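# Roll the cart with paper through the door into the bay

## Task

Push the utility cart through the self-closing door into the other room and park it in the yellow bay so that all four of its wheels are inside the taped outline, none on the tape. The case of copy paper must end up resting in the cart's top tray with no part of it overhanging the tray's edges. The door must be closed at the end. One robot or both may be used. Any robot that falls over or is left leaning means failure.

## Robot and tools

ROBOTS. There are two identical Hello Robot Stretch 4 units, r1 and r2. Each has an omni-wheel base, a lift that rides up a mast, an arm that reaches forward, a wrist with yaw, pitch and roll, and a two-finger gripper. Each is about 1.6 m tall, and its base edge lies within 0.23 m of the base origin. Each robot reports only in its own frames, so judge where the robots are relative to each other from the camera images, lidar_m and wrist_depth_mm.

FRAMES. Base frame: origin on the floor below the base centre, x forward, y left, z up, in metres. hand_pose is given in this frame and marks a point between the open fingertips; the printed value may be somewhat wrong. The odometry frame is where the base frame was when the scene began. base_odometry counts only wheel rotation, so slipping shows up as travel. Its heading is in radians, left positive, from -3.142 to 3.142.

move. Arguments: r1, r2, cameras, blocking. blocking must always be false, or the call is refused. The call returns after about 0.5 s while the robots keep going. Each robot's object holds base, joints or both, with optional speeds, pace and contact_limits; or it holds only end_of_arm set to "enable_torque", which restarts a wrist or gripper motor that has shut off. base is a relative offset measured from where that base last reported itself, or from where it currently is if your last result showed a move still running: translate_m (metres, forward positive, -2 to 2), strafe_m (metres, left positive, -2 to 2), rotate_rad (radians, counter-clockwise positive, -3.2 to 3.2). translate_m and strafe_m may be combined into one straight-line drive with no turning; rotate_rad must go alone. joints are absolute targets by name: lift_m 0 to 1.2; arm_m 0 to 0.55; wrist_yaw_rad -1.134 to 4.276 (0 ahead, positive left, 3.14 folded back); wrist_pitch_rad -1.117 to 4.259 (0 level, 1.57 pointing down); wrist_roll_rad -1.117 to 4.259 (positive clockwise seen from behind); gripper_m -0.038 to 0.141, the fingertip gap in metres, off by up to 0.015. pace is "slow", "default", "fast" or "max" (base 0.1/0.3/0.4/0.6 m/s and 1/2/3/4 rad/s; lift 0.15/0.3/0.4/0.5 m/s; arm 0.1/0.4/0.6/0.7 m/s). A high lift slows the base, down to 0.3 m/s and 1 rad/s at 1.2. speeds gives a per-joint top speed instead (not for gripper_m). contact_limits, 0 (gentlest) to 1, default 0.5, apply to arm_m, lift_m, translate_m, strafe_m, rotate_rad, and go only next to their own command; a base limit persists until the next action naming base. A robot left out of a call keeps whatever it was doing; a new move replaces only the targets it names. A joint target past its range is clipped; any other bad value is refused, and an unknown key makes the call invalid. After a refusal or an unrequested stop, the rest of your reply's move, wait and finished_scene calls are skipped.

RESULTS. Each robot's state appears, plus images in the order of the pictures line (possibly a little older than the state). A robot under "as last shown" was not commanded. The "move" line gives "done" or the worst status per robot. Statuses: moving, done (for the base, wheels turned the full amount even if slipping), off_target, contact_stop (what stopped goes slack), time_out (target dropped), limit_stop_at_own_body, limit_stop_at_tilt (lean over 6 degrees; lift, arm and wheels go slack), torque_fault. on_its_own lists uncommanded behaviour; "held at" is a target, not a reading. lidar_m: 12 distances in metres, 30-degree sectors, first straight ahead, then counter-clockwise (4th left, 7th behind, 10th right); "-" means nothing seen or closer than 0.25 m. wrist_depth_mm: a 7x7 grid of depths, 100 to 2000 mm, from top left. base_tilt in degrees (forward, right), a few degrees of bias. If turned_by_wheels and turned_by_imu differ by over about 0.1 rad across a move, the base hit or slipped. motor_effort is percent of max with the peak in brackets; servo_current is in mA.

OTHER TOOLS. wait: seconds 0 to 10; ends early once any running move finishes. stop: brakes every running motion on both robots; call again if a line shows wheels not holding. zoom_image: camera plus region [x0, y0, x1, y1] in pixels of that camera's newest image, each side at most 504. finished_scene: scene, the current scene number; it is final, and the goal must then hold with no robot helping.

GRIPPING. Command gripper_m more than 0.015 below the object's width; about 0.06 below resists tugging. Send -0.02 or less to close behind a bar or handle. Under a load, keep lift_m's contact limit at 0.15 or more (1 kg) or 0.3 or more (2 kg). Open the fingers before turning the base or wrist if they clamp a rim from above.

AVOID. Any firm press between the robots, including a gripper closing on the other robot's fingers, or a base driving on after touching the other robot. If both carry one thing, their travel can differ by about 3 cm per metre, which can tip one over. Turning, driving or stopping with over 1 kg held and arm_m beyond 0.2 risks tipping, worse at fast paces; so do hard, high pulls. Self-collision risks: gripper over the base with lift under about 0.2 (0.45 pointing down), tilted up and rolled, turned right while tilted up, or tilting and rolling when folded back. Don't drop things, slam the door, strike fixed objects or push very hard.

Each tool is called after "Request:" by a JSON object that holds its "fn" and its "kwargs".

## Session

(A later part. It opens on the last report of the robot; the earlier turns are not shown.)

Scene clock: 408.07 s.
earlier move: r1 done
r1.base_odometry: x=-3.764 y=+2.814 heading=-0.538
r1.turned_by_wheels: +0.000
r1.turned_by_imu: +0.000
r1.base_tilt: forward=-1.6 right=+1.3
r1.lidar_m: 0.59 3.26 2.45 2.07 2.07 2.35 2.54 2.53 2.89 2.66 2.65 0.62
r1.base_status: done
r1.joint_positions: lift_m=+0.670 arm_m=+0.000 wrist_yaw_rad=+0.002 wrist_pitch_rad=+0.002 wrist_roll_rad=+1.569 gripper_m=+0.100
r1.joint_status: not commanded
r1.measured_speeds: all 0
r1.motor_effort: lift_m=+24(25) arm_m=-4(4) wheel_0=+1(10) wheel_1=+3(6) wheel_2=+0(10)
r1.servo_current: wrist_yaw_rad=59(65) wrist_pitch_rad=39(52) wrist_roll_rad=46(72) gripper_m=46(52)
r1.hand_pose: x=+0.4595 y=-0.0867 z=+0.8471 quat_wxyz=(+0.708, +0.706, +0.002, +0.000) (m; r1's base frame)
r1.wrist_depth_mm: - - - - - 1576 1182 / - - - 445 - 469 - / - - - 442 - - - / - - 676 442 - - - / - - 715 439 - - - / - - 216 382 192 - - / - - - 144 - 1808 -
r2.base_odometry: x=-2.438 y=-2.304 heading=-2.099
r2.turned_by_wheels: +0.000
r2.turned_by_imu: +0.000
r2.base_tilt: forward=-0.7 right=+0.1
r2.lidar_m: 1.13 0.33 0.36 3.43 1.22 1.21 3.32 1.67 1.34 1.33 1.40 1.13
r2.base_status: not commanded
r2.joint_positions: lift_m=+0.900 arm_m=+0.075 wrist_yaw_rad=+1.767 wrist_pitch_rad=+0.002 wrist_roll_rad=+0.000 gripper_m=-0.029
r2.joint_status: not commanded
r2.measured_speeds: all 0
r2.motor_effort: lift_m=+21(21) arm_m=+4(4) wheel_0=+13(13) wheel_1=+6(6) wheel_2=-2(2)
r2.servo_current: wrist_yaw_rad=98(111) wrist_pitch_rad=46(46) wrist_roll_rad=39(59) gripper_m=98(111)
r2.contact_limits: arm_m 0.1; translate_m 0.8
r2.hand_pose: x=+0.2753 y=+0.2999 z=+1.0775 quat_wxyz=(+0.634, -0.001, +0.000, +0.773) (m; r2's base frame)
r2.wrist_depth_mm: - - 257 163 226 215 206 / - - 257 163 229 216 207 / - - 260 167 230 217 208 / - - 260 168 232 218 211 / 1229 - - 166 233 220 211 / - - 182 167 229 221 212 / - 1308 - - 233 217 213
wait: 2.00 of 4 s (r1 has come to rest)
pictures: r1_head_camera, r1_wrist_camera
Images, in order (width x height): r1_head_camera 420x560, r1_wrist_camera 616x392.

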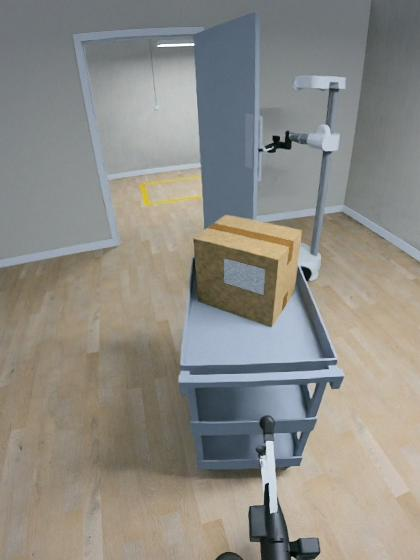

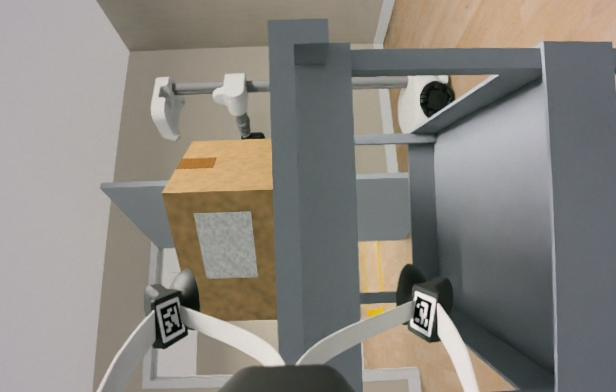

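Request:
{"fn": "move", "kwargs": {"blocking": false, "r1": {"base":{"translate_m":0.2},"joints":{"gripper_m":0.13}}}}

Request:
{"fn": "wait", "kwargs": {"seconds": 4, "cameras": ["r1_head_camera","r1_wrist_camera"]}}

Scene clock: 415.80 s.
move: r1 moving
r1.base_odometry: x=-3.737 y=+2.798 heading=-0.538
r1.turned_by_wheels: +0.000
r1.turned_by_imu: +0.000
r1.base_tilt: forward=-1.6 right=+1.3
r1.lidar_m: 0.56 3.25 2.48 2.10 2.05 2.34 2.56 2.57 2.95 2.66 2.61 0.58
r1.base_status: translate_m moving
r1.joint_positions: lift_m=+0.670 arm_m=+0.000 wrist_yaw_rad=+0.002 wrist_pitch_rad=+0.002 wrist_roll_rad=+1.569 gripper_m=+0.115
r1.joint_status: gripper_m moving
r1.measured_speeds: translate_m=+0.121 strafe_m=-0.002 rotate_rad=+0.000 lift_m=+0.000 arm_m=+0.000 wrist_yaw_rad=+0.000 wrist_pitch_rad=+0.000 wrist_roll_rad=+0.000
r1.motor_effort: lift_m=+24(24) arm_m=-4(4) wheel_0=+7(7) wheel_1=+4(7) wheel_2=-9(9)
r1.servo_current: wrist_yaw_rad=39(59) wrist_pitch_rad=46(46) wrist_roll_rad=46(65) gripper_m=98(98)
r1.hand_pose: x=+0.4595 y=-0.0867 z=+0.8471 quat_wxyz=(+0.708, +0.706, +0.002, +0.000) (m; r1's base frame)
r1.wrist_depth_mm: - - - 415 - 1537 1182 / - - - 415 - 1618 - / - - - 355 - - - / - - 647 415 - - - / - - 691 418 - - - / - - 732 351 198 - - / - - - 136 - 1808 -
r2: as last shown
r2.base_tilt: forward=-0.7 right=+0.0
r2.lidar_m: 1.12 0.33 0.33 3.41 1.23 1.21 3.37 1.66 1.35 1.33 1.41 1.13
r2.servo_current: wrist_yaw_rad=111(111) wrist_pitch_rad=33(46) wrist_roll_rad=46(59) gripper_m=91(104)
r2.contact_limits: arm_m 0.1; translate_m 0.8
r2.wrist_depth_mm: - - 257 163 226 215 206 / - - 258 163 229 216 206 / - - 258 168 230 217 209 / - - 259 167 231 220 211 / 1229 - - 167 233 220 212 / - - 184 168 229 220 212 / - 1281 - - 233 219 213
pictures: none

Scene clock: 417.37 s.
earlier move: r1 done
r1.base_odometry: x=-3.592 y=+2.712 heading=-0.538
r1.turned_by_wheels: +0.000
r1.turned_by_imu: +0.000
r1.base_tilt: forward=-1.6 right=+1.3
r1.lidar_m: 0.39 0.43 2.51 2.13 2.11 2.41 2.72 2.71 3.08 2.62 2.61 0.43
r1.base_status: done
r1.joint_positions: lift_m=+0.670 arm_m=+0.000 wrist_yaw_rad=+0.002 wrist_pitch_rad=+0.002 wrist_roll_rad=+1.569 gripper_m=+0.130
r1.joint_status: all done
r1.measured_speeds: all 0
r1.motor_effort: lift_m=+24(25) arm_m=-4(4) wheel_0=+3(9) wheel_1=+1(7) wheel_2=+1(10)
r1.servo_current: wrist_yaw_rad=52(72) wrist_pitch_rad=39(46) wrist_roll_rad=46(65) gripper_m=39(98)
r1.hand_pose: x=+0.4595 y=-0.0867 z=+0.8471 quat_wxyz=(+0.708, +0.706, +0.002, +0.000) (m; r1's base frame)
r1.wrist_depth_mm: - - - 243 243 1708 1205 / - - - 242 242 1756 - / - - 580 241 242 - - / - 477 469 240 241 - - / - 512 512 241 241 - - / - 211 535 241 240 196 - / - - - 147 240 1756 -
r2.base_odometry: x=-2.438 y=-2.304 heading=-2.099
r2.turned_by_wheels: +0.000
r2.turned_by_imu: +0.000
r2.base_tilt: forward=-0.7 right=+0.0
r2.lidar_m: 1.13 0.33 0.35 3.41 1.23 1.20 3.35 1.66 1.35 1.33 1.38 1.13
r2.base_status: not commanded
r2.joint_positions: lift_m=+0.900 arm_m=+0.075 wrist_yaw_rad=+1.767 wrist_pitch_rad=+0.002 wrist_roll_rad=+0.000 gripper_m=-0.029
r2.joint_status: not commanded
r2.measured_speeds: all 0
r2.motor_effort: lift_m=+21(21) arm_m=+3(4) wheel_0=+13(13) wheel_1=+6(6) wheel_2=-2(3)
r2.servo_current: wrist_yaw_rad=98(111) wrist_pitch_rad=46(52) wrist_roll_rad=46(59) gripper_m=104(104)
r2.contact_limits: arm_m 0.1; translate_m 0.8
r2.hand_pose: x=+0.2753 y=+0.2999 z=+1.0775 quat_wxyz=(+0.634, -0.001, +0.000, +0.773) (m; r2's base frame)
r2.wrist_depth_mm: - - 256 163 227 215 208 / - - 258 163 229 216 206 / - - 259 167 230 218 208 / - - 259 167 231 219 211 / 1255 - - 167 233 220 211 / - - 183 168 228 221 213 / - 1308 - - 234 218 213
wait: 1.57 of 4 s (r1 has come to rest)
pictures: r1_head_camera, r1_wrist_camera
Images, in order (width x height): r1_head_camera 420x560, r1_wrist_camera 616x392.

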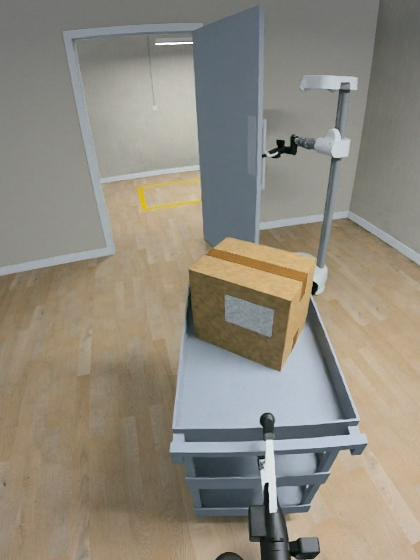

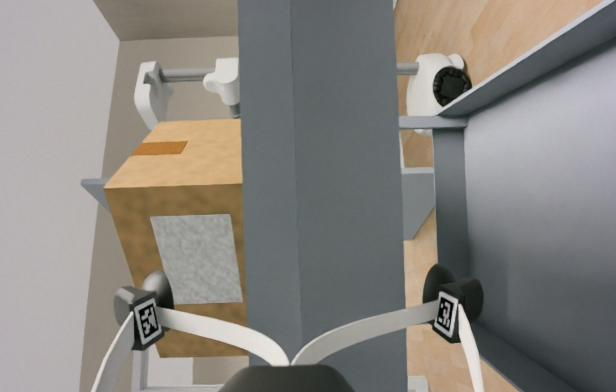

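Request:
{"fn": "move", "kwargs": {"blocking": false, "r1": {"joints":{"lift_m":0.696},"base":{"translate_m":0.012}}}}

Request:
{"fn": "wait", "kwargs": {"seconds": 2, "cameras": ["r1_head_camera","r1_wrist_camera","r1_head_left_camera"]}}

Request:
{"fn": "zoom_image", "kwargs": {"camera": "r1_head_left_camera", "region": [150, 280, 320, 480]}}

Request:
{"fn": "zoom_image", "kwargs": {"camera": "r1_head_camera", "region": [160, 380, 380, 540]}}

Scene clock: 425.70 s.
move: r1 moving
r1.base_odometry: x=-3.582 y=+2.705 heading=-0.537
r1.turned_by_wheels: +0.000
r1.turned_by_imu: +0.000
r1.base_tilt: forward=-1.6 right=+1.3
r1.lidar_m: 0.40 0.42 2.53 2.12 2.14 2.40 2.74 2.72 3.09 2.58 2.57 0.41
r1.base_status: translate_m moving
r1.joint_positions: lift_m=+0.694 arm_m=+0.000 wrist_yaw_rad=+0.002 wrist_pitch_rad=+0.002 wrist_roll_rad=+1.569 gripper_m=+0.130
r1.joint_status: lift_m moving
r1.measured_speeds: translate_m=+0.000 strafe_m=+0.000 rotate_rad=+0.000 lift_m=+0.030 arm_m=+0.000 wrist_yaw_rad=+0.000 wrist_pitch_rad=+0.000 wrist_roll_rad=+0.000
r1.motor_effort: lift_m=+25(27) arm_m=-4(4) wheel_0=+5(8) wheel_1=+2(6) wheel_2=-1(7)
r1.servo_current: wrist_yaw_rad=52(72) wrist_pitch_rad=39(46) wrist_roll_rad=39(52) gripper_m=46(52)
r1.hand_pose: x=+0.4595 y=-0.0867 z=+0.8719 quat_wxyz=(+0.708, +0.706, +0.002, +0.000) (m; r1's base frame)
r1.wrist_depth_mm: - - - - 231 1661 1205 / - - - - 231 1708 - / - - 559 488 230 - - / - 469 459 455 230 - - / - - 500 484 229 - - / - 211 530 525 229 195 - / - - - 145 229 647 -
r2: as last shown
r2.lidar_m: 1.13 0.34 0.36 3.41 1.24 1.22 3.38 1.67 1.34 1.32 1.42 1.13
r2.motor_effort: lift_m=+21(21) arm_m=+4(4) wheel_0=+13(13) wheel_1=+5(6) wheel_2=-2(2)
r2.servo_current: wrist_yaw_rad=91(104) wrist_pitch_rad=39(46) wrist_roll_rad=52(52) gripper_m=98(104)
r2.contact_limits: arm_m 0.1; translate_m 0.8
r2.wrist_depth_mm: - - 256 163 227 215 206 / - - 257 163 229 216 208 / - - 258 168 229 217 208 / - - 260 168 232 218 210 / 1229 - - 167 232 220 212 / - - 183 168 228 221 213 / - 1281 - - 233 218 213
pictures: none

Scene clock: 426.07 s.
earlier move: r1 done
r1.base_odometry: x=-3.582 y=+2.705 heading=-0.537
r1.turned_by_wheels: +0.000
r1.turned_by_imu: +0.000
r1.base_tilt: forward=-1.6 right=+1.2
r1.lidar_m: 0.40 0.40 2.53 2.14 2.10 2.37 2.74 2.72 3.10 2.59 2.58 0.43
r1.base_status: done
r1.joint_positions: lift_m=+0.695 arm_m=+0.000 wrist_yaw_rad=+0.002 wrist_pitch_rad=+0.002 wrist_roll_rad=+1.569 gripper_m=+0.130
r1.joint_status: all done
r1.measured_speeds: all 0
r1.motor_effort: lift_m=+25(27) arm_m=-4(4) wheel_0=+2(8) wheel_1=+3(6) wheel_2=-1(7)
r1.servo_current: wrist_yaw_rad=46(72) wrist_pitch_rad=39(46) wrist_roll_rad=26(52) gripper_m=39(52)
r1.hand_pose: x=+0.4595 y=-0.0867 z=+0.8731 quat_wxyz=(+0.708, +0.706, +0.002, +0.000) (m; r1's base frame)
r1.wrist_depth_mm: - - - - 232 1576 1205 / - - - - 232 1618 - / - - 569 488 230 - - / - 473 462 459 230 - - / - - 492 480 231 - - / - 211 525 530 229 195 - / - - - 144 229 654 -
r2.base_odometry: x=-2.438 y=-2.304 heading=-2.099
r2.turned_by_wheels: +0.000
r2.turned_by_imu: +0.000
r2.base_tilt: forward=-0.7 right=+0.0
r2.lidar_m: 1.12 0.33 0.35 3.42 1.21 1.20 3.36 1.66 1.35 1.33 1.44 1.12
r2.base_status: not commanded
r2.joint_positions: lift_m=+0.900 arm_m=+0.075 wrist_yaw_rad=+1.767 wrist_pitch_rad=+0.002 wrist_roll_rad=+0.000 gripper_m=-0.029
r2.joint_status: not commanded
r2.measured_speeds: all 0
r2.motor_effort: lift_m=+21(21) arm_m=+4(4) wheel_0=+13(13) wheel_1=+6(6) wheel_2=-2(2)
r2.servo_current: wrist_yaw_rad=91(104) wrist_pitch_rad=39(46) wrist_roll_rad=46(52) gripper_m=104(104)
r2.contact_limits: arm_m 0.1; translate_m 0.8
r2.hand_pose: x=+0.2753 y=+0.2999 z=+1.0775 quat_wxyz=(+0.634, -0.001, +0.000, +0.773) (m; r2's base frame)
r2.wrist_depth_mm: - - 256 163 227 215 206 / - - 257 163 229 216 207 / - - 259 167 229 218 209 / - - 260 167 232 219 210 / 1229 - - 166 233 220 211 / - - 183 168 228 221 212 / - 1308 - - 233 218 214
wait: 0.37 of 2 s (r1 has come to rest)
pictures: r1_head_camera, r1_head_left_camera, r1_wrist_camera
Images, in order (width x height): r1_head_camera 420x560, r1_head_left_camera 420x672, r1_wrist_camera 616x392.

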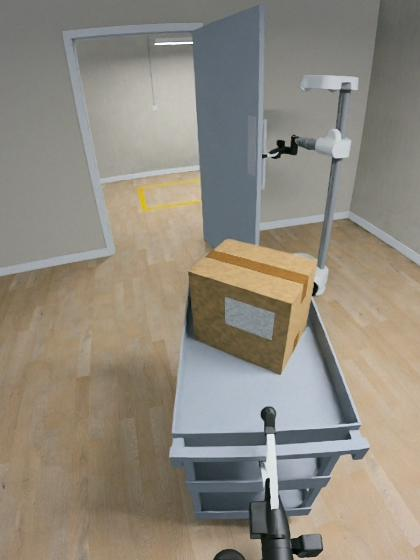

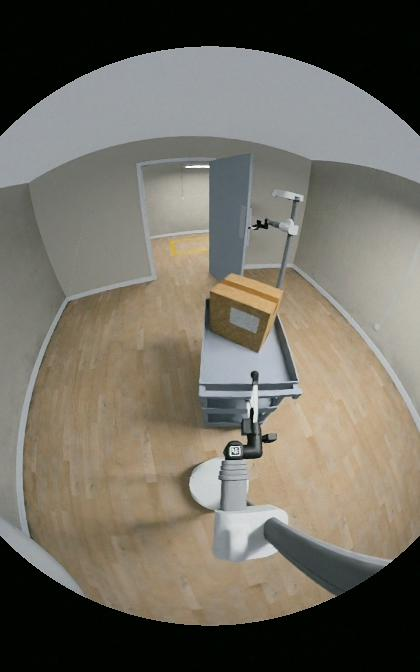

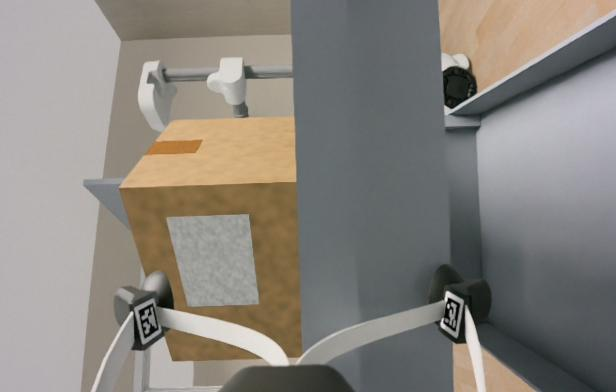

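Scaled by 2.520 from the camera's 420x672 image, which has a finer 600x960 frame.

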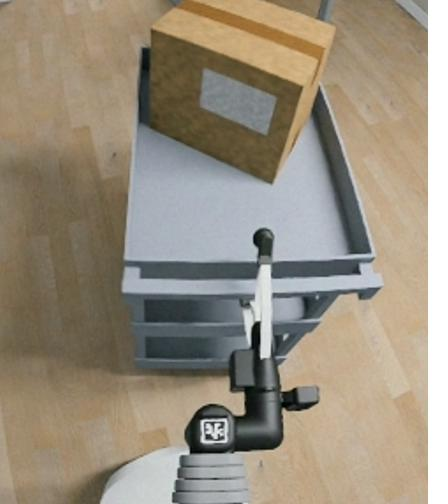

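Scaled by 2.291 from the camera's 420x560 image, which has a finer 600x800 frame.

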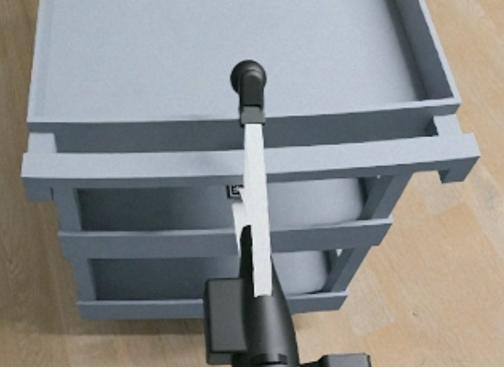

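Request:
{"fn": "move", "kwargs": {"blocking": false, "r1": {"joints":{"lift_m":0.688,"gripper_m":-0.02}}}}

Request:
{"fn": "wait", "kwargs": {"seconds": 1}}

Request:
{"fn": "wait", "kwargs": {"seconds": 3, "cameras": ["r1_head_camera","r1_wrist_camera"]}}

Request:
{"fn": "zoom_image", "kwargs": {"camera": "r1_head_camera", "region": [160, 380, 380, 540]}}

Scene clock: 442.83 s.
move: r1 moving
r1.base_odometry: x=-3.582 y=+2.705 heading=-0.537
r1.turned_by_wheels: +0.000
r1.turned_by_imu: +0.000
r1.base_tilt: forward=-1.6 right=+1.3
r1.lidar_m: 0.37 0.39 2.51 2.11 2.11 2.38 2.73 2.73 3.10 2.57 2.59 0.43
r1.base_status: not commanded
r1.joint_positions: lift_m=+0.688 arm_m=+0.000 wrist_yaw_rad=+0.002 wrist_pitch_rad=+0.002 wrist_roll_rad=+1.569 gripper_m=+0.117
r1.joint_status: lift_m moving; gripper_m moving
r1.measured_speeds: all 0
r1.motor_effort: lift_m=+15(24) arm_m=-4(4) wheel_0=+2(3) wheel_1=+3(3) wheel_2=-1(1)
r1.servo_current: wrist_yaw_rad=72(72) wrist_pitch_rad=46(46) wrist_roll_rad=39(65) gripper_m=65(78)
r1.hand_pose: x=+0.4595 y=-0.0867 z=+0.8661 quat_wxyz=(+0.708, +0.706, +0.002, +0.000) (m; r1's base frame)
r1.wrist_depth_mm: - - - 233 234 1708 1205 / - - - 231 232 1756 - / - - 574 172 233 - - / - 466 462 170 231 - - / - - 492 170 230 - - / - 517 525 169 230 188 - / - - - 144 229 181 -
r2: as last shown
r2.base_tilt: forward=-0.7 right=+0.1
r2.lidar_m: 1.12 0.35 0.35 3.41 1.22 1.21 3.36 1.67 1.36 1.30 1.41 1.14
r2.motor_effort: lift_m=+21(21) arm_m=+3(4) wheel_0=+13(13) wheel_1=+6(6) wheel_2=-2(2)
r2.servo_current: wrist_yaw_rad=85(104) wrist_pitch_rad=46(46) wrist_roll_rad=52(52) gripper_m=104(111)
r2.contact_limits: arm_m 0.1; translate_m 0.8
r2.wrist_depth_mm: - - 255 163 227 215 207 / - - 257 163 228 216 206 / - - 259 167 229 218 209 / - - 260 167 231 218 210 / 1205 - - 166 233 220 211 / - - 183 167 228 221 213 / - 1308 - - 233 218 213
pictures: none

Scene clock: 443.83 s.
earlier move: r1 moving
r1.base_odometry: x=-3.582 y=+2.705 heading=-0.537
r1.turned_by_wheels: +0.000
r1.turned_by_imu: +0.000
r1.base_tilt: forward=-1.6 right=+1.3
r1.lidar_m: 0.40 0.41 2.54 2.11 2.12 2.39 2.74 2.72 3.07 2.57 2.58 0.44
r1.base_status: not commanded
r1.joint_positions: lift_m=+0.688 arm_m=+0.000 wrist_yaw_rad=+0.000 wrist_pitch_rad=+0.007 wrist_roll_rad=+1.569 gripper_m=+0.020
r1.joint_status: gripper_m moving; the others done
r1.measured_speeds: all 0
r1.motor_effort: lift_m=+17(24) arm_m=+4(4) wheel_0=+2(3) wheel_1=+3(3) wheel_2=-1(3)
r1.servo_current: wrist_yaw_rad=59(72) wrist_pitch_rad=52(85) wrist_roll_rad=52(65) gripper_m=117(163)
r1.hand_pose: x=+0.4592 y=-0.0875 z=+0.8643 quat_wxyz=(+0.708, +0.706, +0.002, -0.003) (m; r1's base frame)
r1.wrist_depth_mm: - - - 252 252 1661 1281 / - - - 249 250 1863 - / - - 603 248 248 - - / - 496 469 245 247 - - / - - 508 218 244 - - / - - 193 182 192 - - / - - 603 144 239 - -
r2.base_odometry: x=-2.438 y=-2.304 heading=-2.099
r2.turned_by_wheels: +0.000
r2.turned_by_imu: +0.000
r2.base_tilt: forward=-0.7 right=+0.0
r2.lidar_m: 1.13 0.33 0.36 3.42 1.18 1.19 3.38 1.67 1.34 1.34 1.39 1.13
r2.base_status: not commanded
r2.joint_positions: lift_m=+0.900 arm_m=+0.075 wrist_yaw_rad=+1.767 wrist_pitch_rad=+0.002 wrist_roll_rad=+0.000 gripper_m=-0.029
r2.joint_status: not commanded
r2.measured_speeds: all 0
r2.motor_effort: lift_m=+21(21) arm_m=+4(4) wheel_0=+13(13) wheel_1=+6(6) wheel_2=-2(2)
r2.servo_current: wrist_yaw_rad=91(111) wrist_pitch_rad=39(46) wrist_roll_rad=46(59) gripper_m=98(111)
r2.contact_limits: arm_m 0.1; translate_m 0.8
r2.hand_pose: x=+0.2753 y=+0.2999 z=+1.0775 quat_wxyz=(+0.634, -0.001, +0.000, +0.773) (m; r2's base frame)
r2.wrist_depth_mm: - - 255 163 226 215 206 / - - 256 163 228 216 208 / - - 259 167 229 217 209 / - - 260 168 232 218 210 / 1205 - - 166 233 220 211 / - - 184 167 228 220 211 / - 1281 - - 233 217 213
wait: 1.00 s; no rest
pictures: none

Scene clock: 444.63 s.
earlier move: r1 done
r1.base_odometry: x=-3.582 y=+2.705 heading=-0.537
r1.turned_by_wheels: +0.000
r1.turned_by_imu: +0.000
r1.base_tilt: forward=-1.6 right=+1.3
r1.lidar_m: 0.38 0.41 2.53 2.12 2.10 2.41 2.73 2.71 3.09 2.58 2.58 0.42
r1.base_status: not commanded
r1.joint_positions: lift_m=+0.688 arm_m=+0.000 wrist_yaw_rad=+0.000 wrist_pitch_rad=+0.007 wrist_roll_rad=+1.569 gripper_m=-0.019
r1.joint_status: all done
r1.measured_speeds: all 0
r1.motor_effort: lift_m=+17(24) arm_m=-2(5) wheel_0=+1(3) wheel_1=+2(3) wheel_2=-1(3)
r1.servo_current: wrist_yaw_rad=46(72) wrist_pitch_rad=46(85) wrist_roll_rad=59(65) gripper_m=78(176)
r1.hand_pose: x=+0.4593 y=-0.0875 z=+0.8643 quat_wxyz=(+0.708, +0.706, +0.002, -0.003) (m; r1's base frame)
r1.wrist_depth_mm: - - - - 238 1618 1182 / - - 1983 237 237 1808 - / - - 544 236 238 - - / - 473 462 236 236 - - / - 517 504 176 236 - - / - - 192 175 182 - - / - - - 140 234 141 -
r2.base_odometry: x=-2.438 y=-2.304 heading=-2.099
r2.turned_by_wheels: +0.000
r2.turned_by_imu: +0.000
r2.base_tilt: forward=-0.7 right=+0.0
r2.lidar_m: 1.11 0.33 0.36 3.40 1.23 1.19 3.38 1.65 1.34 1.33 1.43 1.13
r2.base_status: not commanded
r2.joint_positions: lift_m=+0.900 arm_m=+0.075 wrist_yaw_rad=+1.767 wrist_pitch_rad=+0.002 wrist_roll_rad=+0.000 gripper_m=-0.029
r2.joint_status: not commanded
r2.measured_speeds: all 0
r2.motor_effort: lift_m=+21(21) arm_m=+4(4) wheel_0=+13(13) wheel_1=+6(6) wheel_2=-2(2)
r2.servo_current: wrist_yaw_rad=98(117) wrist_pitch_rad=46(46) wrist_roll_rad=52(59) gripper_m=104(111)
r2.contact_limits: arm_m 0.1; translate_m 0.8
r2.hand_pose: x=+0.2753 y=+0.2999 z=+1.0775 quat_wxyz=(+0.634, -0.001, +0.000, +0.773) (m; r2's base frame)
r2.wrist_depth_mm: - - 256 163 226 215 207 / - - 257 163 229 216 208 / - - 258 167 229 217 209 / - - 259 168 231 219 210 / 1229 - - 167 233 220 212 / - - 183 167 228 220 213 / - 1255 - - 234 217 213
wait: 0.80 of 3 s (r1 has come to rest)
pictures: r1_head_camera, r1_wrist_camera
Images, in order (width x height): r1_head_camera 420x560, r1_wrist_camera 616x392.

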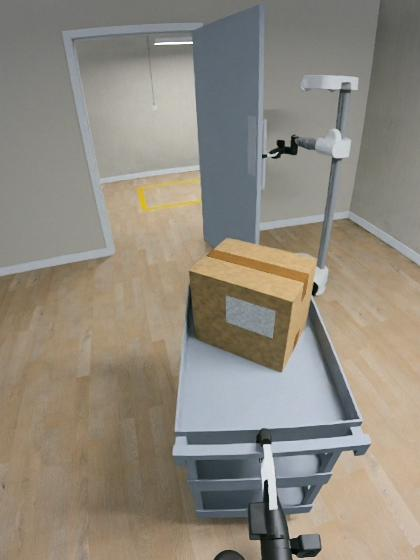

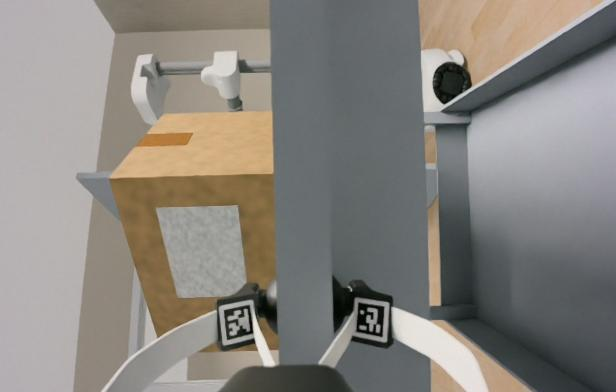

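Scaled by 2.291 from the camera's 420x560 image, which has a finer 600x800 frame.

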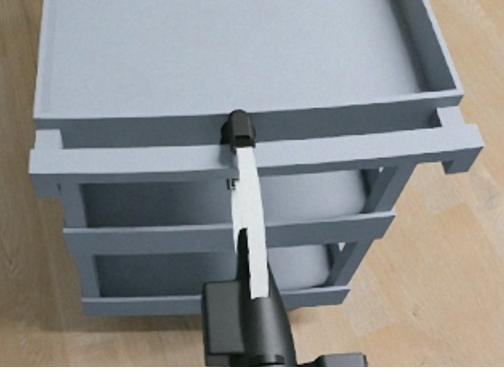

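Request:
{"fn": "move", "kwargs": {"blocking": false, "r1": {"base":{"rotate_rad":0.08},"pace":"slow"}}}

Request:
{"fn": "wait", "kwargs": {"seconds": 2, "cameras": ["r1_head_camera","r1_wrist_camera"]}}

Scene clock: 458.20 s.
move: r1 moving
r1.base_odometry: x=-3.582 y=+2.705 heading=-0.460
r1.turned_by_wheels: +0.077
r1.turned_by_imu: +0.077
r1.base_tilt: forward=-1.6 right=+1.3
r1.lidar_m: 0.39 3.08 2.42 2.11 2.14 2.56 2.72 2.74 2.95 2.58 2.59 0.43
r1.base_status: rotate_rad moving
r1.joint_positions: lift_m=+0.688 arm_m=+0.000 wrist_yaw_rad=-0.001 wrist_pitch_rad=+0.007 wrist_roll_rad=+1.569 gripper_m=-0.019
r1.joint_status: not commanded
r1.measured_speeds: translate_m=+0.000 strafe_m=+0.001 rotate_rad=+0.086 lift_m=+0.000 arm_m=-0.001 wrist_yaw_rad=+0.000 wrist_pitch_rad=+0.000 wrist_roll_rad=+0.000
r1.motor_effort: lift_m=+17(17) arm_m=-3(4) wheel_0=-6(8) wheel_1=-2(5) wheel_2=-3(6)
r1.servo_current: wrist_yaw_rad=46(52) wrist_pitch_rad=52(59) wrist_roll_rad=52(59) gripper_m=59(78)
r1.hand_pose: x=+0.4591 y=-0.0878 z=+0.8643 quat_wxyz=(+0.708, +0.706, +0.002, -0.003) (m; r1's base frame)
r1.wrist_depth_mm: - - - 227 226 1576 - / - - 1863 226 228 - - / - 512 480 168 229 - - / - 480 466 169 230 - - / - - 517 170 232 - - / - - 190 170 183 - - / - - - 136 235 139 -
r2: as last shown
r2.base_tilt: forward=-0.7 right=+0.1
r2.lidar_m: 1.13 0.36 0.36 3.41 1.19 1.22 3.39 1.69 1.33 1.32 1.42 1.14
r2.motor_effort: lift_m=+21(21) arm_m=+4(4) wheel_0=+13(13) wheel_1=+5(6) wheel_2=-2(3)
r2.servo_current: wrist_yaw_rad=91(104) wrist_pitch_rad=46(46) wrist_roll_rad=46(52) gripper_m=91(104)
r2.contact_limits: arm_m 0.1; translate_m 0.8
r2.wrist_depth_mm: - - 255 163 225 214 207 / - - 257 163 229 216 206 / - - 259 167 229 217 209 / - - 259 168 232 218 210 / 1229 - - 166 232 220 211 / - - 184 168 228 220 212 / - 1281 - - 233 219 213
pictures: none

Scene clock: 458.57 s.
earlier move: r1 done
r1.base_odometry: x=-3.582 y=+2.705 heading=-0.458
r1.turned_by_wheels: +0.002
r1.turned_by_imu: +0.002
r1.base_tilt: forward=-1.6 right=+1.3
r1.lidar_m: 0.40 3.08 2.42 2.13 2.13 2.55 2.73 2.73 2.94 2.60 2.59 0.41
r1.base_status: done
r1.joint_positions: lift_m=+0.688 arm_m=+0.000 wrist_yaw_rad=-0.001 wrist_pitch_rad=+0.007 wrist_roll_rad=+1.569 gripper_m=-0.019
r1.joint_status: not commanded
r1.measured_speeds: all 0
r1.motor_effort: lift_m=+17(17) arm_m=+4(4) wheel_0=-2(8) wheel_1=-1(5) wheel_2=-4(6)
r1.servo_current: wrist_yaw_rad=46(72) wrist_pitch_rad=46(59) wrist_roll_rad=39(59) gripper_m=65(78)
r1.hand_pose: x=+0.4591 y=-0.0878 z=+0.8643 quat_wxyz=(+0.708, +0.706, +0.002, -0.003) (m; r1's base frame)
r1.wrist_depth_mm: - - - - 226 1618 - / - - 1808 - 229 - - / - 500 480 167 229 - - / - 477 473 169 230 - - / - - 521 229 231 - - / - - 210 190 182 - - / - - 177 126 234 128 -
r2.base_odometry: x=-2.438 y=-2.304 heading=-2.099
r2.turned_by_wheels: +0.000
r2.turned_by_imu: +0.000
r2.base_tilt: forward=-0.7 right=+0.0
r2.lidar_m: 1.13 0.34 0.36 3.41 1.21 1.21 3.36 1.66 1.36 1.33 1.41 1.14
r2.base_status: not commanded
r2.joint_positions: lift_m=+0.900 arm_m=+0.075 wrist_yaw_rad=+1.767 wrist_pitch_rad=+0.002 wrist_roll_rad=+0.000 gripper_m=-0.029
r2.joint_status: not commanded
r2.measured_speeds: all 0
r2.motor_effort: lift_m=+21(21) arm_m=+3(4) wheel_0=+13(13) wheel_1=+6(6) wheel_2=-2(3)
r2.servo_current: wrist_yaw_rad=98(104) wrist_pitch_rad=39(46) wrist_roll_rad=59(59) gripper_m=98(104)
r2.contact_limits: arm_m 0.1; translate_m 0.8
r2.hand_pose: x=+0.2753 y=+0.2999 z=+1.0775 quat_wxyz=(+0.634, -0.001, +0.000, +0.773) (m; r2's base frame)
r2.wrist_depth_mm: - - 256 163 228 216 206 / - - 258 163 229 216 208 / - - 258 167 230 218 209 / - - 259 168 231 217 211 / 1229 - - 166 233 220 211 / - - 183 168 227 220 212 / - 1255 - - 233 219 212
wait: 0.37 of 2 s (r1 has come to rest)
pictures: r1_head_camera, r1_wrist_camera
Images, in order (width x height): r1_head_camera 420x560, r1_wrist_camera 616x392.

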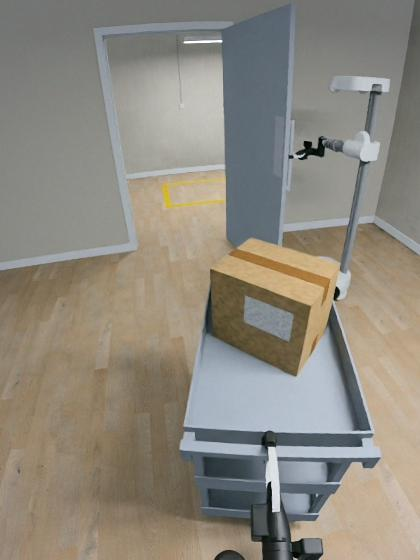

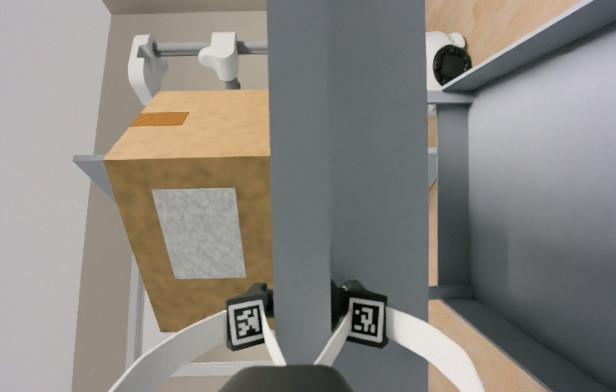

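Request:
{"fn": "move", "kwargs": {"blocking": false, "r1": {"base":{"strafe_m":-0.12},"pace":"slow"}}}

Request:
{"fn": "wait", "kwargs": {"seconds": 3, "cameras": ["r1_head_camera","r1_wrist_camera"]}}

Scene clock: 465.03 s.
move: r1 moving
r1.base_odometry: x=-3.588 y=+2.693 heading=-0.458
r1.turned_by_wheels: +0.000
r1.turned_by_imu: +0.000
r1.base_tilt: forward=-1.6 right=+1.3
r1.lidar_m: 0.40 0.43 2.41 2.15 2.14 2.58 2.72 2.71 2.91 2.57 2.59 0.41
r1.base_status: strafe_m moving
r1.joint_positions: lift_m=+0.688 arm_m=+0.000 wrist_yaw_rad=-0.001 wrist_pitch_rad=+0.007 wrist_roll_rad=+1.569 gripper_m=-0.019
r1.joint_status: not commanded
r1.measured_speeds: translate_m=+0.000 strafe_m=-0.056 rotate_rad=+0.000 lift_m=+0.000 arm_m=+0.000 wrist_yaw_rad=+0.000 wrist_pitch_rad=+0.000 wrist_roll_rad=+0.000
r1.motor_effort: lift_m=+17(17) arm_m=+4(4) wheel_0=+10(10) wheel_1=-6(7) wheel_2=-1(4)
r1.servo_current: wrist_yaw_rad=65(65) wrist_pitch_rad=52(52) wrist_roll_rad=39(59) gripper_m=59(59)
r1.hand_pose: x=+0.4591 y=-0.0878 z=+0.8643 quat_wxyz=(+0.708, +0.706, +0.002, -0.003) (m; r1's base frame)
r1.wrist_depth_mm: - - - 221 223 1618 - / - - - 165 225 - - / - 496 469 167 228 - - / - 477 473 168 229 - - / - - 530 229 231 - - / - - 211 190 183 - - / - - 177 - 234 137 -
r2: as last shown
r2.base_tilt: forward=-0.7 right=+0.1
r2.lidar_m: 1.12 0.34 0.37 3.41 1.23 1.15 3.37 1.64 1.35 1.32 1.41 1.15
r2.motor_effort: lift_m=+21(21) arm_m=+4(4) wheel_0=+13(13) wheel_1=+5(6) wheel_2=-2(2)
r2.servo_current: wrist_yaw_rad=91(111) wrist_pitch_rad=39(46) wrist_roll_rad=52(52) gripper_m=98(104)
r2.contact_limits: arm_m 0.1; translate_m 0.8
r2.wrist_depth_mm: - - 255 163 227 215 206 / - - 257 163 229 216 207 / - - 259 167 229 218 208 / - - 259 167 231 219 210 / 1205 - - 167 233 220 211 / - - 183 167 228 220 212 / - 1281 - - 233 218 213
pictures: none

Scene clock: 466.87 s.
earlier move: r1 done
r1.base_odometry: x=-3.635 y=+2.598 heading=-0.457
r1.turned_by_wheels: +0.000
r1.turned_by_imu: +0.000
r1.base_tilt: forward=-1.6 right=+1.3
r1.lidar_m: 0.38 0.39 2.54 2.24 2.25 2.69 2.69 2.70 2.81 2.47 2.48 0.44
r1.base_status: done
r1.joint_positions: lift_m=+0.688 arm_m=+0.000 wrist_yaw_rad=+0.002 wrist_pitch_rad=+0.008 wrist_roll_rad=+1.569 gripper_m=-0.019
r1.joint_status: not commanded
r1.measured_speeds: all 0
r1.motor_effort: lift_m=+17(17) arm_m=+4(4) wheel_0=+6(12) wheel_1=-1(7) wheel_2=+1(4)
r1.servo_current: wrist_yaw_rad=39(72) wrist_pitch_rad=52(59) wrist_roll_rad=59(65) gripper_m=52(59)
r1.hand_pose: x=+0.4594 y=-0.0869 z=+0.8640 quat_wxyz=(+0.708, +0.706, +0.003, -0.002) (m; r1's base frame)
r1.wrist_depth_mm: - - - 242 244 1661 1182 / - - - 241 242 1708 - / - - 591 178 239 - - / - 466 473 176 236 - - / - 504 496 175 235 - - / - - 521 173 185 - - / - - 180 128 230 136 -
r2.base_odometry: x=-2.438 y=-2.304 heading=-2.099
r2.turned_by_wheels: +0.000
r2.turned_by_imu: +0.000
r2.base_tilt: forward=-0.7 right=+0.0
r2.lidar_m: 1.13 0.33 0.34 3.41 1.18 1.17 3.38 1.68 1.35 1.34 1.40 1.12
r2.base_status: not commanded
r2.joint_positions: lift_m=+0.900 arm_m=+0.075 wrist_yaw_rad=+1.767 wrist_pitch_rad=+0.002 wrist_roll_rad=+0.000 gripper_m=-0.029
r2.joint_status: not commanded
r2.measured_speeds: all 0
r2.motor_effort: lift_m=+21(21) arm_m=+4(4) wheel_0=+13(13) wheel_1=+5(6) wheel_2=-2(3)
r2.servo_current: wrist_yaw_rad=91(111) wrist_pitch_rad=39(46) wrist_roll_rad=52(59) gripper_m=104(111)
r2.contact_limits: arm_m 0.1; translate_m 0.8
r2.hand_pose: x=+0.2753 y=+0.2999 z=+1.0775 quat_wxyz=(+0.634, -0.001, +0.000, +0.773) (m; r2's base frame)
r2.wrist_depth_mm: - - 256 163 226 215 206 / - - 256 163 228 216 206 / - - 258 167 229 218 208 / - - 259 167 231 218 210 / 1205 - - 166 232 220 211 / - - 183 167 228 220 211 / - 1366 - - 235 217 213
wait: 1.83 of 3 s (r1 has come to rest)
pictures: r1_head_camera, r1_wrist_camera
Images, in order (width x height): r1_head_camera 420x560, r1_wrist_camera 616x392.

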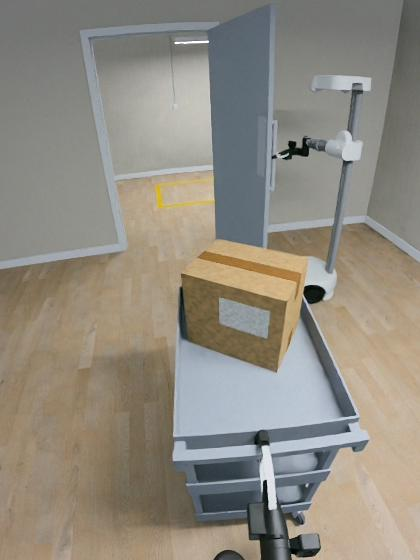

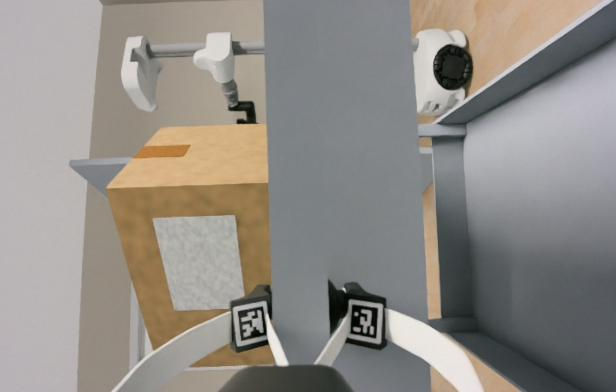

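Request:
{"fn": "move", "kwargs": {"blocking": false, "r1": {"base":{"strafe_m":-0.16},"pace":"slow"}}}

Request:
{"fn": "wait", "kwargs": {"seconds": 4}}

Request:
{"fn": "move", "kwargs": {"blocking": false, "r1": {"base":{"rotate_rad":0.2},"pace":"slow"}}}

Request:
{"fn": "wait", "kwargs": {"seconds": 3, "cameras": ["r1_head_camera"]}}

Request:
{"fn": "move", "kwargs": {"blocking": false, "r1": {"base":{"strafe_m":-0.22},"pace":"slow"}}}

Request:
{"fn": "wait", "kwargs": {"seconds": 4}}

Request:
{"fn": "move", "kwargs": {"blocking": false, "r1": {"base":{"rotate_rad":0.2},"pace":"slow"}}}

Request:
{"fn": "wait", "kwargs": {"seconds": 3, "cameras": ["r1_head_camera","r1_wrist_camera"]}}

Scene clock: 486.97 s.
move: r1 moving
r1.base_odometry: x=-3.641 y=+2.585 heading=-0.457
r1.turned_by_wheels: +0.001
r1.turned_by_imu: +0.000
r1.base_tilt: forward=-1.6 right=+1.2
r1.lidar_m: 0.38 0.39 2.55 2.26 2.27 2.70 2.69 2.72 2.82 2.46 2.48 0.44
r1.base_status: strafe_m moving
r1.joint_positions: lift_m=+0.688 arm_m=+0.000 wrist_yaw_rad=+0.002 wrist_pitch_rad=+0.008 wrist_roll_rad=+1.569 gripper_m=-0.019
r1.joint_status: not commanded
r1.measured_speeds: translate_m=+0.000 strafe_m=-0.056 rotate_rad=+0.002 lift_m=+0.000 arm_m=+0.000 wrist_yaw_rad=+0.000 wrist_pitch_rad=+0.000 wrist_roll_rad=+0.000
r1.motor_effort: lift_m=+17(17) arm_m=+4(4) wheel_0=+10(13) wheel_1=-3(6) wheel_2=+2(2)
r1.servo_current: wrist_yaw_rad=59(65) wrist_pitch_rad=52(59) wrist_roll_rad=52(59) gripper_m=52(59)
r1.hand_pose: x=+0.4594 y=-0.0869 z=+0.8640 quat_wxyz=(+0.708, +0.706, +0.004, -0.002) (m; r1's base frame)
r1.wrist_depth_mm: - - - 245 248 1618 1229 / - - - 243 244 1756 - / - - 615 239 240 - - / - 462 466 177 237 - - / - 504 492 175 236 - - / - - 517 173 183 - - / - - 180 131 229 136 -
r2: as last shown
r2.lidar_m: 1.13 0.34 0.36 3.41 1.19 1.15 3.36 1.68 1.34 1.33 1.38 1.14
r2.motor_effort: lift_m=+21(21) arm_m=+4(4) wheel_0=+13(13) wheel_1=+5(6) wheel_2=-2(2)
r2.servo_current: wrist_yaw_rad=98(111) wrist_pitch_rad=39(52) wrist_roll_rad=46(59) gripper_m=98(104)
r2.contact_limits: arm_m 0.1; translate_m 0.8
r2.wrist_depth_mm: - - 256 163 227 216 206 / - - 257 163 228 216 208 / - - 258 167 229 218 208 / - - 259 167 232 218 211 / 1205 - - 167 233 220 211 / - - 183 168 228 220 211 / - 1366 - - 233 218 213
pictures: none

Scene clock: 489.20 s.
earlier move: r1 done
r1.base_odometry: x=-3.706 y=+2.455 heading=-0.457
r1.turned_by_wheels: +0.000
r1.turned_by_imu: -0.001
r1.base_tilt: forward=-1.6 right=+1.3
r1.lidar_m: 0.33 0.34 2.71 2.39 2.40 2.90 2.66 2.69 2.65 2.31 2.33 0.46
r1.base_status: done
r1.joint_positions: lift_m=+0.688 arm_m=+0.000 wrist_yaw_rad=+0.002 wrist_pitch_rad=+0.008 wrist_roll_rad=+1.569 gripper_m=-0.019
r1.joint_status: not commanded
r1.measured_speeds: all 0
r1.motor_effort: lift_m=+17(17) arm_m=+4(4) wheel_0=+4(13) wheel_1=-2(7) wheel_2=+1(3)
r1.servo_current: wrist_yaw_rad=33(72) wrist_pitch_rad=52(65) wrist_roll_rad=52(65) gripper_m=52(65)
r1.hand_pose: x=+0.4594 y=-0.0869 z=+0.8639 quat_wxyz=(+0.708, +0.706, +0.004, -0.002) (m; r1's base frame)
r1.wrist_depth_mm: - - - - 314 329 330 / - - - - 287 1661 1255 / - - - - 267 1808 - / - - - 251 255 - - / - 469 469 237 242 - - / - 484 473 189 183 - - / - 496 179 135 220 127 -
r2.base_odometry: x=-2.438 y=-2.304 heading=-2.099
r2.turned_by_wheels: +0.000
r2.turned_by_imu: +0.000
r2.base_tilt: forward=-0.7 right=+0.0
r2.lidar_m: 1.13 0.33 0.35 3.41 1.16 1.15 3.34 1.64 1.36 1.33 1.42 1.13
r2.base_status: not commanded
r2.joint_positions: lift_m=+0.900 arm_m=+0.075 wrist_yaw_rad=+1.767 wrist_pitch_rad=+0.002 wrist_roll_rad=+0.000 gripper_m=-0.029
r2.joint_status: not commanded
r2.measured_speeds: all 0
r2.motor_effort: lift_m=+21(21) arm_m=+4(4) wheel_0=+13(13) wheel_1=+5(6) wheel_2=-2(3)
r2.servo_current: wrist_yaw_rad=98(111) wrist_pitch_rad=46(52) wrist_roll_rad=52(59) gripper_m=98(111)
r2.contact_limits: arm_m 0.1; translate_m 0.8
r2.hand_pose: x=+0.2753 y=+0.2999 z=+1.0775 quat_wxyz=(+0.634, -0.001, +0.000, +0.773) (m; r2's base frame)
r2.wrist_depth_mm: - - 256 163 227 216 206 / - - 257 163 229 216 206 / - - 259 168 229 218 209 / - - 260 167 232 219 209 / 1229 - - 167 233 220 211 / - - 183 167 227 221 213 / - - - - 233 218 213
wait: 2.23 of 4 s (r1 has come to rest)
pictures: none

Scene clock: 489.70 s.
move: r1 moving
r1.base_odometry: x=-3.706 y=+2.454 heading=-0.336
r1.turned_by_wheels: +0.121
r1.turned_by_imu: +0.122
r1.base_tilt: forward=-1.6 right=+1.3
r1.lidar_m: 0.35 3.16 2.58 2.38 2.43 2.83 2.64 2.72 2.51 2.30 2.35 0.45
r1.base_status: rotate_rad moving
r1.joint_positions: lift_m=+0.688 arm_m=+0.000 wrist_yaw_rad=-0.007 wrist_pitch_rad=+0.009 wrist_roll_rad=+1.569 gripper_m=-0.019
r1.joint_status: not commanded
r1.measured_speeds: translate_m=-0.001 strafe_m=+0.000 rotate_rad=+0.416 lift_m=+0.000 arm_m=+0.000 wrist_yaw_rad=-0.004 wrist_pitch_rad=+0.000 wrist_roll_rad=+0.000
r1.motor_effort: lift_m=+17(17) arm_m=+4(4) wheel_0=-9(10) wheel_1=-7(7) wheel_2=-10(11)
r1.servo_current: wrist_yaw_rad=65(72) wrist_pitch_rad=59(59) wrist_roll_rad=46(59) gripper_m=52(59)
r1.hand_pose: x=+0.4587 y=-0.0893 z=+0.8639 quat_wxyz=(+0.708, +0.707, +0.001, -0.005) (m; r1's base frame)
r1.wrist_depth_mm: - - - - 282 1537 1182 / - - - 259 266 1661 - / - - - 251 254 1863 - / - - 554 243 246 - - / - 473 469 178 237 - - / - 492 196 180 182 - - / - - 508 133 219 125 -
r2: as last shown
r2.base_tilt: forward=-0.7 right=+0.1
r2.lidar_m: 1.11 0.34 0.35 3.40 1.17 1.15 3.36 1.66 1.35 1.34 1.40 1.14
r2.motor_effort: lift_m=+21(21) arm_m=+4(4) wheel_0=+13(13) wheel_1=+6(6) wheel_2=-2(2)
r2.servo_current: wrist_yaw_rad=98(111) wrist_pitch_rad=39(46) wrist_roll_rad=39(59) gripper_m=91(104)
r2.contact_limits: arm_m 0.1; translate_m 0.8
r2.wrist_depth_mm: - - 256 163 226 215 206 / - - 258 163 229 216 207 / - - 259 168 231 217 209 / - - 259 168 231 219 210 / 1229 - - 166 232 220 211 / - - 183 167 229 220 213 / - - - - 234 218 213
pictures: none

Scene clock: 490.37 s.
earlier move: r1 done
r1.base_odometry: x=-3.706 y=+2.455 heading=-0.258
r1.turned_by_wheels: +0.078
r1.turned_by_imu: +0.079
r1.base_tilt: forward=-1.6 right=+1.3
r1.lidar_m: 0.39 0.40 2.53 2.40 2.47 2.77 2.67 2.79 2.45 2.33 2.40 0.43
r1.base_status: done
r1.joint_positions: lift_m=+0.688 arm_m=+0.000 wrist_yaw_rad=-0.001 wrist_pitch_rad=+0.009 wrist_roll_rad=+1.569 gripper_m=-0.019
r1.joint_status: not commanded
r1.measured_speeds: all 0
r1.motor_effort: lift_m=+17(17) arm_m=+4(4) wheel_0=-1(10) wheel_1=-3(7) wheel_2=-1(11)
r1.servo_current: wrist_yaw_rad=52(72) wrist_pitch_rad=46(59) wrist_roll_rad=52(59) gripper_m=52(59)
r1.hand_pose: x=+0.4592 y=-0.0876 z=+0.8639 quat_wxyz=(+0.708, +0.707, +0.003, -0.003) (m; r1's base frame)
r1.wrist_depth_mm: - - - 230 232 1661 - / - - - 230 232 820 - / - 549 512 171 233 - - / - 466 462 170 233 - - / - 525 508 171 232 - - / - - 535 176 184 - - / - - 180 133 232 135 -
r2.base_odometry: x=-2.438 y=-2.304 heading=-2.099
r2.turned_by_wheels: +0.000
r2.turned_by_imu: +0.000
r2.base_tilt: forward=-0.7 right=+0.0
r2.lidar_m: 1.13 0.38 0.36 3.40 1.15 1.17 3.35 1.68 1.36 1.33 1.42 1.13
r2.base_status: not commanded
r2.joint_positions: lift_m=+0.900 arm_m=+0.075 wrist_yaw_rad=+1.767 wrist_pitch_rad=+0.002 wrist_roll_rad=+0.000 gripper_m=-0.029
r2.joint_status: not commanded
r2.measured_speeds: all 0
r2.motor_effort: lift_m=+21(21) arm_m=+4(4) wheel_0=+13(13) wheel_1=+6(6) wheel_2=-2(2)
r2.servo_current: wrist_yaw_rad=104(111) wrist_pitch_rad=46(46) wrist_roll_rad=33(59) gripper_m=98(104)
r2.contact_limits: arm_m 0.1; translate_m 0.8
r2.hand_pose: x=+0.2753 y=+0.2999 z=+1.0775 quat_wxyz=(+0.634, -0.001, +0.000, +0.773) (m; r2's base frame)
r2.wrist_depth_mm: - - 255 163 226 214 206 / - - 257 163 229 217 208 / - - 258 167 230 218 208 / - - 259 168 232 219 210 / 1205 - - 166 233 220 211 / - - 183 167 228 220 213 / - - - - 232 218 213
wait: 0.67 of 3 s (r1 has come to rest)
pictures: r1_head_camera
Images, in order (width x height): r1_head_camera 420x560.

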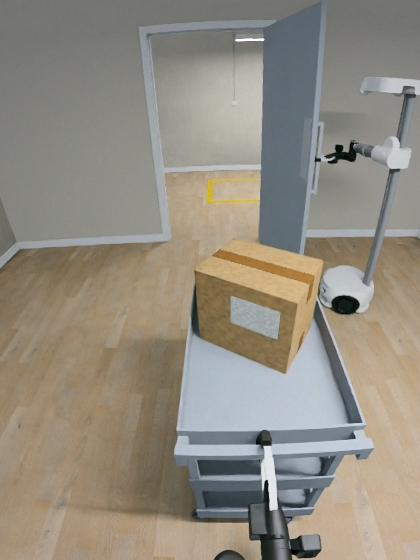

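Scene clock: 490.87 s.
move: r1 moving
r1.base_odometry: x=-3.709 y=+2.441 heading=-0.257
r1.turned_by_wheels: +0.000
r1.turned_by_imu: +0.000
r1.base_tilt: forward=-1.6 right=+1.2
r1.lidar_m: 0.38 0.42 2.52 2.40 2.48 2.77 2.66 2.77 2.42 2.31 2.38 0.42
r1.base_status: strafe_m moving
r1.joint_positions: lift_m=+0.688 arm_m=+0.000 wrist_yaw_rad=+0.001 wrist_pitch_rad=+0.009 wrist_roll_rad=+1.569 gripper_m=-0.019
r1.joint_status: not commanded
r1.measured_speeds: translate_m=+0.000 strafe_m=-0.055 rotate_rad=-0.001 lift_m=+0.000 arm_m=+0.000 wrist_yaw_rad=+0.005 wrist_pitch_rad=+0.000 wrist_roll_rad=+0.000
r1.motor_effort: lift_m=+17(17) arm_m=+4(4) wheel_0=+10(10) wheel_1=-5(7) wheel_2=-1(1)
r1.servo_current: wrist_yaw_rad=59(65) wrist_pitch_rad=59(65) wrist_roll_rad=52(59) gripper_m=59(59)
r1.hand_pose: x=+0.4593 y=-0.0872 z=+0.8638 quat_wxyz=(+0.708, +0.707, +0.003, -0.003) (m; r1's base frame)
r1.wrist_depth_mm: - - - 232 233 1618 - / - - - 232 233 1661 - / - 554 517 171 232 - - / - 466 466 172 234 - - / - 521 508 171 233 - - / - - 535 175 185 - - / - - 180 131 233 135 -
r2: as last shown
r2.base_tilt: forward=-0.7 right=+0.1
r2.lidar_m: 1.11 0.35 0.35 3.39 1.17 1.15 3.36 1.68 1.35 1.33 1.43 1.14
r2.servo_current: wrist_yaw_rad=104(104) wrist_pitch_rad=39(46) wrist_roll_rad=39(59) gripper_m=98(104)
r2.contact_limits: arm_m 0.1; translate_m 0.8
r2.wrist_depth_mm: - - 255 163 226 216 206 / - - 257 163 228 216 206 / - - 259 167 229 217 209 / - - 259 168 231 219 209 / 1205 - - 166 233 220 211 / - - 183 168 228 220 212 / - - - - 233 219 213
pictures: none

Scene clock: 493.70 s.
earlier move: r1 done
r1.base_odometry: x=-3.762 y=+2.242 heading=-0.257
r1.turned_by_wheels: +0.000
r1.turned_by_imu: -0.001
r1.base_tilt: forward=-1.5 right=+1.3
r1.lidar_m: 0.32 0.34 2.76 2.60 2.70 2.78 2.65 2.77 2.20 2.10 2.17 0.46
r1.base_status: done
r1.joint_positions: lift_m=+0.688 arm_m=+0.000 wrist_yaw_rad=+0.002 wrist_pitch_rad=+0.009 wrist_roll_rad=+1.569 gripper_m=-0.019
r1.joint_status: not commanded
r1.measured_speeds: all 0
r1.motor_effort: lift_m=+17(17) arm_m=-3(4) wheel_0=+3(10) wheel_1=-2(8) wheel_2=+1(2)
r1.servo_current: wrist_yaw_rad=52(72) wrist_pitch_rad=65(65) wrist_roll_rad=52(72) gripper_m=59(59)
r1.hand_pose: x=+0.4594 y=-0.0869 z=+0.8638 quat_wxyz=(+0.708, +0.707, +0.004, -0.003) (m; r1's base frame)
r1.wrist_depth_mm: - - - - 312 319 329 / - - - - 287 1576 1205 / - - - - 265 1808 - / - - - 252 254 - - / - 469 469 237 240 - - / - 484 473 190 183 - - / - 496 179 129 220 127 -
r2.base_odometry: x=-2.438 y=-2.304 heading=-2.099
r2.turned_by_wheels: +0.000
r2.turned_by_imu: +0.000
r2.base_tilt: forward=-0.7 right=+0.1
r2.lidar_m: 1.13 0.36 0.36 3.40 1.12 1.13 3.34 1.64 1.35 1.33 1.41 1.14
r2.base_status: not commanded
r2.joint_positions: lift_m=+0.900 arm_m=+0.075 wrist_yaw_rad=+1.767 wrist_pitch_rad=+0.002 wrist_roll_rad=+0.000 gripper_m=-0.029
r2.joint_status: not commanded
r2.measured_speeds: all 0
r2.motor_effort: lift_m=+21(21) arm_m=+3(4) wheel_0=+12(13) wheel_1=+6(6) wheel_2=-2(2)
r2.servo_current: wrist_yaw_rad=98(111) wrist_pitch_rad=46(46) wrist_roll_rad=33(59) gripper_m=98(111)
r2.contact_limits: arm_m 0.1; translate_m 0.8
r2.hand_pose: x=+0.2753 y=+0.2999 z=+1.0775 quat_wxyz=(+0.634, -0.001, +0.000, +0.773) (m; r2's base frame)
r2.wrist_depth_mm: - - 256 163 228 215 206 / - - 256 163 229 216 207 / - - 258 167 229 218 208 / - - 262 168 231 218 209 / 1205 - - 166 234 220 212 / - - 183 167 228 221 212 / - - - - 235 219 213
wait: 2.83 of 4 s (r1 has come to rest)
pictures: none

Scene clock: 494.20 s.
move: r1 moving
r1.base_odometry: x=-3.762 y=+2.242 heading=-0.136
r1.turned_by_wheels: +0.122
r1.turned_by_imu: +0.122
r1.base_tilt: forward=-1.6 right=+1.3
r1.lidar_m: 0.35 3.35 2.66 2.60 2.81 2.69 2.65 2.74 2.16 2.12 2.26 0.44
r1.base_status: rotate_rad moving
r1.joint_positions: lift_m=+0.688 arm_m=+0.000 wrist_yaw_rad=-0.006 wrist_pitch_rad=+0.009 wrist_roll_rad=+1.569 gripper_m=-0.019
r1.joint_status: not commanded
r1.measured_speeds: translate_m=+0.001 strafe_m=+0.000 rotate_rad=+0.423 lift_m=+0.000 arm_m=+0.000 wrist_yaw_rad=-0.002 wrist_pitch_rad=+0.000 wrist_roll_rad=+0.000
r1.motor_effort: lift_m=+17(17) arm_m=-2(4) wheel_0=-9(10) wheel_1=-5(8) wheel_2=-9(11)
r1.servo_current: wrist_yaw_rad=59(65) wrist_pitch_rad=52(59) wrist_roll_rad=39(59) gripper_m=46(52)
r1.hand_pose: x=+0.4588 y=-0.0891 z=+0.8638 quat_wxyz=(+0.708, +0.707, +0.001, -0.005) (m; r1's base frame)
r1.wrist_depth_mm: - - - - 279 1537 1182 / - - - 260 264 1708 - / - - - 252 254 1756 - / - - 544 185 246 - - / - 473 469 178 238 - - / - 504 197 179 182 - - / - - 512 141 220 135 -
r2: as last shown
r2.base_tilt: forward=-0.7 right=+0.0
r2.lidar_m: 1.13 0.36 0.33 3.40 1.10 1.09 3.38 1.65 1.36 1.33 1.40 1.13
r2.motor_effort: lift_m=+21(21) arm_m=+4(4) wheel_0=+13(13) wheel_1=+6(6) wheel_2=-2(2)
r2.servo_current: wrist_yaw_rad=98(104) wrist_pitch_rad=39(46) wrist_roll_rad=39(59) gripper_m=104(104)
r2.contact_limits: arm_m 0.1; translate_m 0.8
r2.wrist_depth_mm: - - 257 163 226 213 207 / - - 256 163 229 217 207 / - - 258 167 230 218 209 / - - 259 167 233 218 210 / 1205 - - 166 232 219 211 / - - 183 168 228 220 212 / - - - - 233 218 214
pictures: none

Scene clock: 494.90 s.
earlier move: r1 done
r1.base_odometry: x=-3.761 y=+2.242 heading=-0.058
r1.turned_by_wheels: +0.078
r1.turned_by_imu: +0.079
r1.base_tilt: forward=-1.6 right=+1.3
r1.lidar_m: 0.39 0.41 2.63 2.61 2.89 2.66 2.63 2.57 2.14 2.12 2.35 0.44
r1.base_status: done
r1.joint_positions: lift_m=+0.688 arm_m=+0.000 wrist_yaw_rad=+0.001 wrist_pitch_rad=+0.009 wrist_roll_rad=+1.569 gripper_m=-0.019
r1.joint_status: not commanded
r1.measured_speeds: all 0
r1.motor_effort: lift_m=+17(17) arm_m=+4(4) wheel_0=+0(10) wheel_1=-4(8) wheel_2=+1(11)
r1.servo_current: wrist_yaw_rad=59(65) wrist_pitch_rad=59(59) wrist_roll_rad=52(59) gripper_m=46(59)
r1.hand_pose: x=+0.4594 y=-0.0870 z=+0.8638 quat_wxyz=(+0.708, +0.707, +0.004, -0.003) (m; r1's base frame)
r1.wrist_depth_mm: - - - 230 231 1618 - / - - - 230 232 820 - / - 580 508 171 233 - - / - 466 466 171 233 - - / - 521 517 171 233 - - / - - 539 174 183 - - / - - 179 130 233 135 -
r2.base_odometry: x=-2.438 y=-2.304 heading=-2.099
r2.turned_by_wheels: +0.000
r2.turned_by_imu: +0.000
r2.base_tilt: forward=-0.7 right=+0.1
r2.lidar_m: 1.12 0.33 0.36 3.42 1.08 1.13 3.35 1.67 1.36 1.33 1.43 1.15
r2.base_status: not commanded
r2.joint_positions: lift_m=+0.900 arm_m=+0.075 wrist_yaw_rad=+1.767 wrist_pitch_rad=+0.002 wrist_roll_rad=+0.000 gripper_m=-0.029
r2.joint_status: not commanded
r2.measured_speeds: all 0
r2.motor_effort: lift_m=+21(21) arm_m=+4(4) wheel_0=+13(13) wheel_1=+6(6) wheel_2=-2(3)
r2.servo_current: wrist_yaw_rad=104(104) wrist_pitch_rad=39(46) wrist_roll_rad=46(59) gripper_m=104(111)
r2.contact_limits: arm_m 0.1; translate_m 0.8
r2.hand_pose: x=+0.2753 y=+0.2999 z=+1.0775 quat_wxyz=(+0.634, -0.001, +0.000, +0.773) (m; r2's base frame)
r2.wrist_depth_mm: - - 256 162 226 215 206 / - - 258 163 229 216 207 / - - 258 167 229 217 209 / - - 260 167 231 218 210 / 1205 - - 167 233 220 212 / - - 183 167 228 221 212 / - - - - 233 218 213
wait: 0.70 of 3 s (r1 has come to rest)
pictures: r1_head_camera, r1_wrist_camera
Images, in order (width x height): r1_head_camera 420x560, r1_wrist_camera 616x392.

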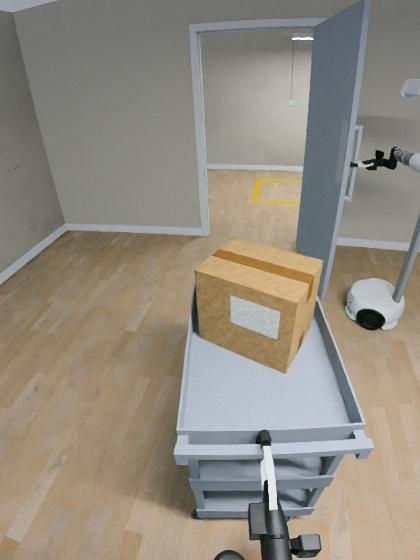

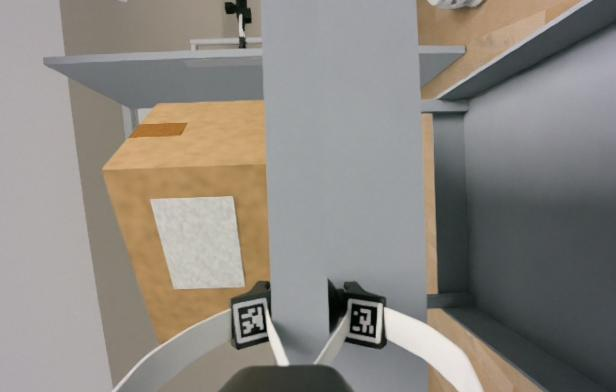

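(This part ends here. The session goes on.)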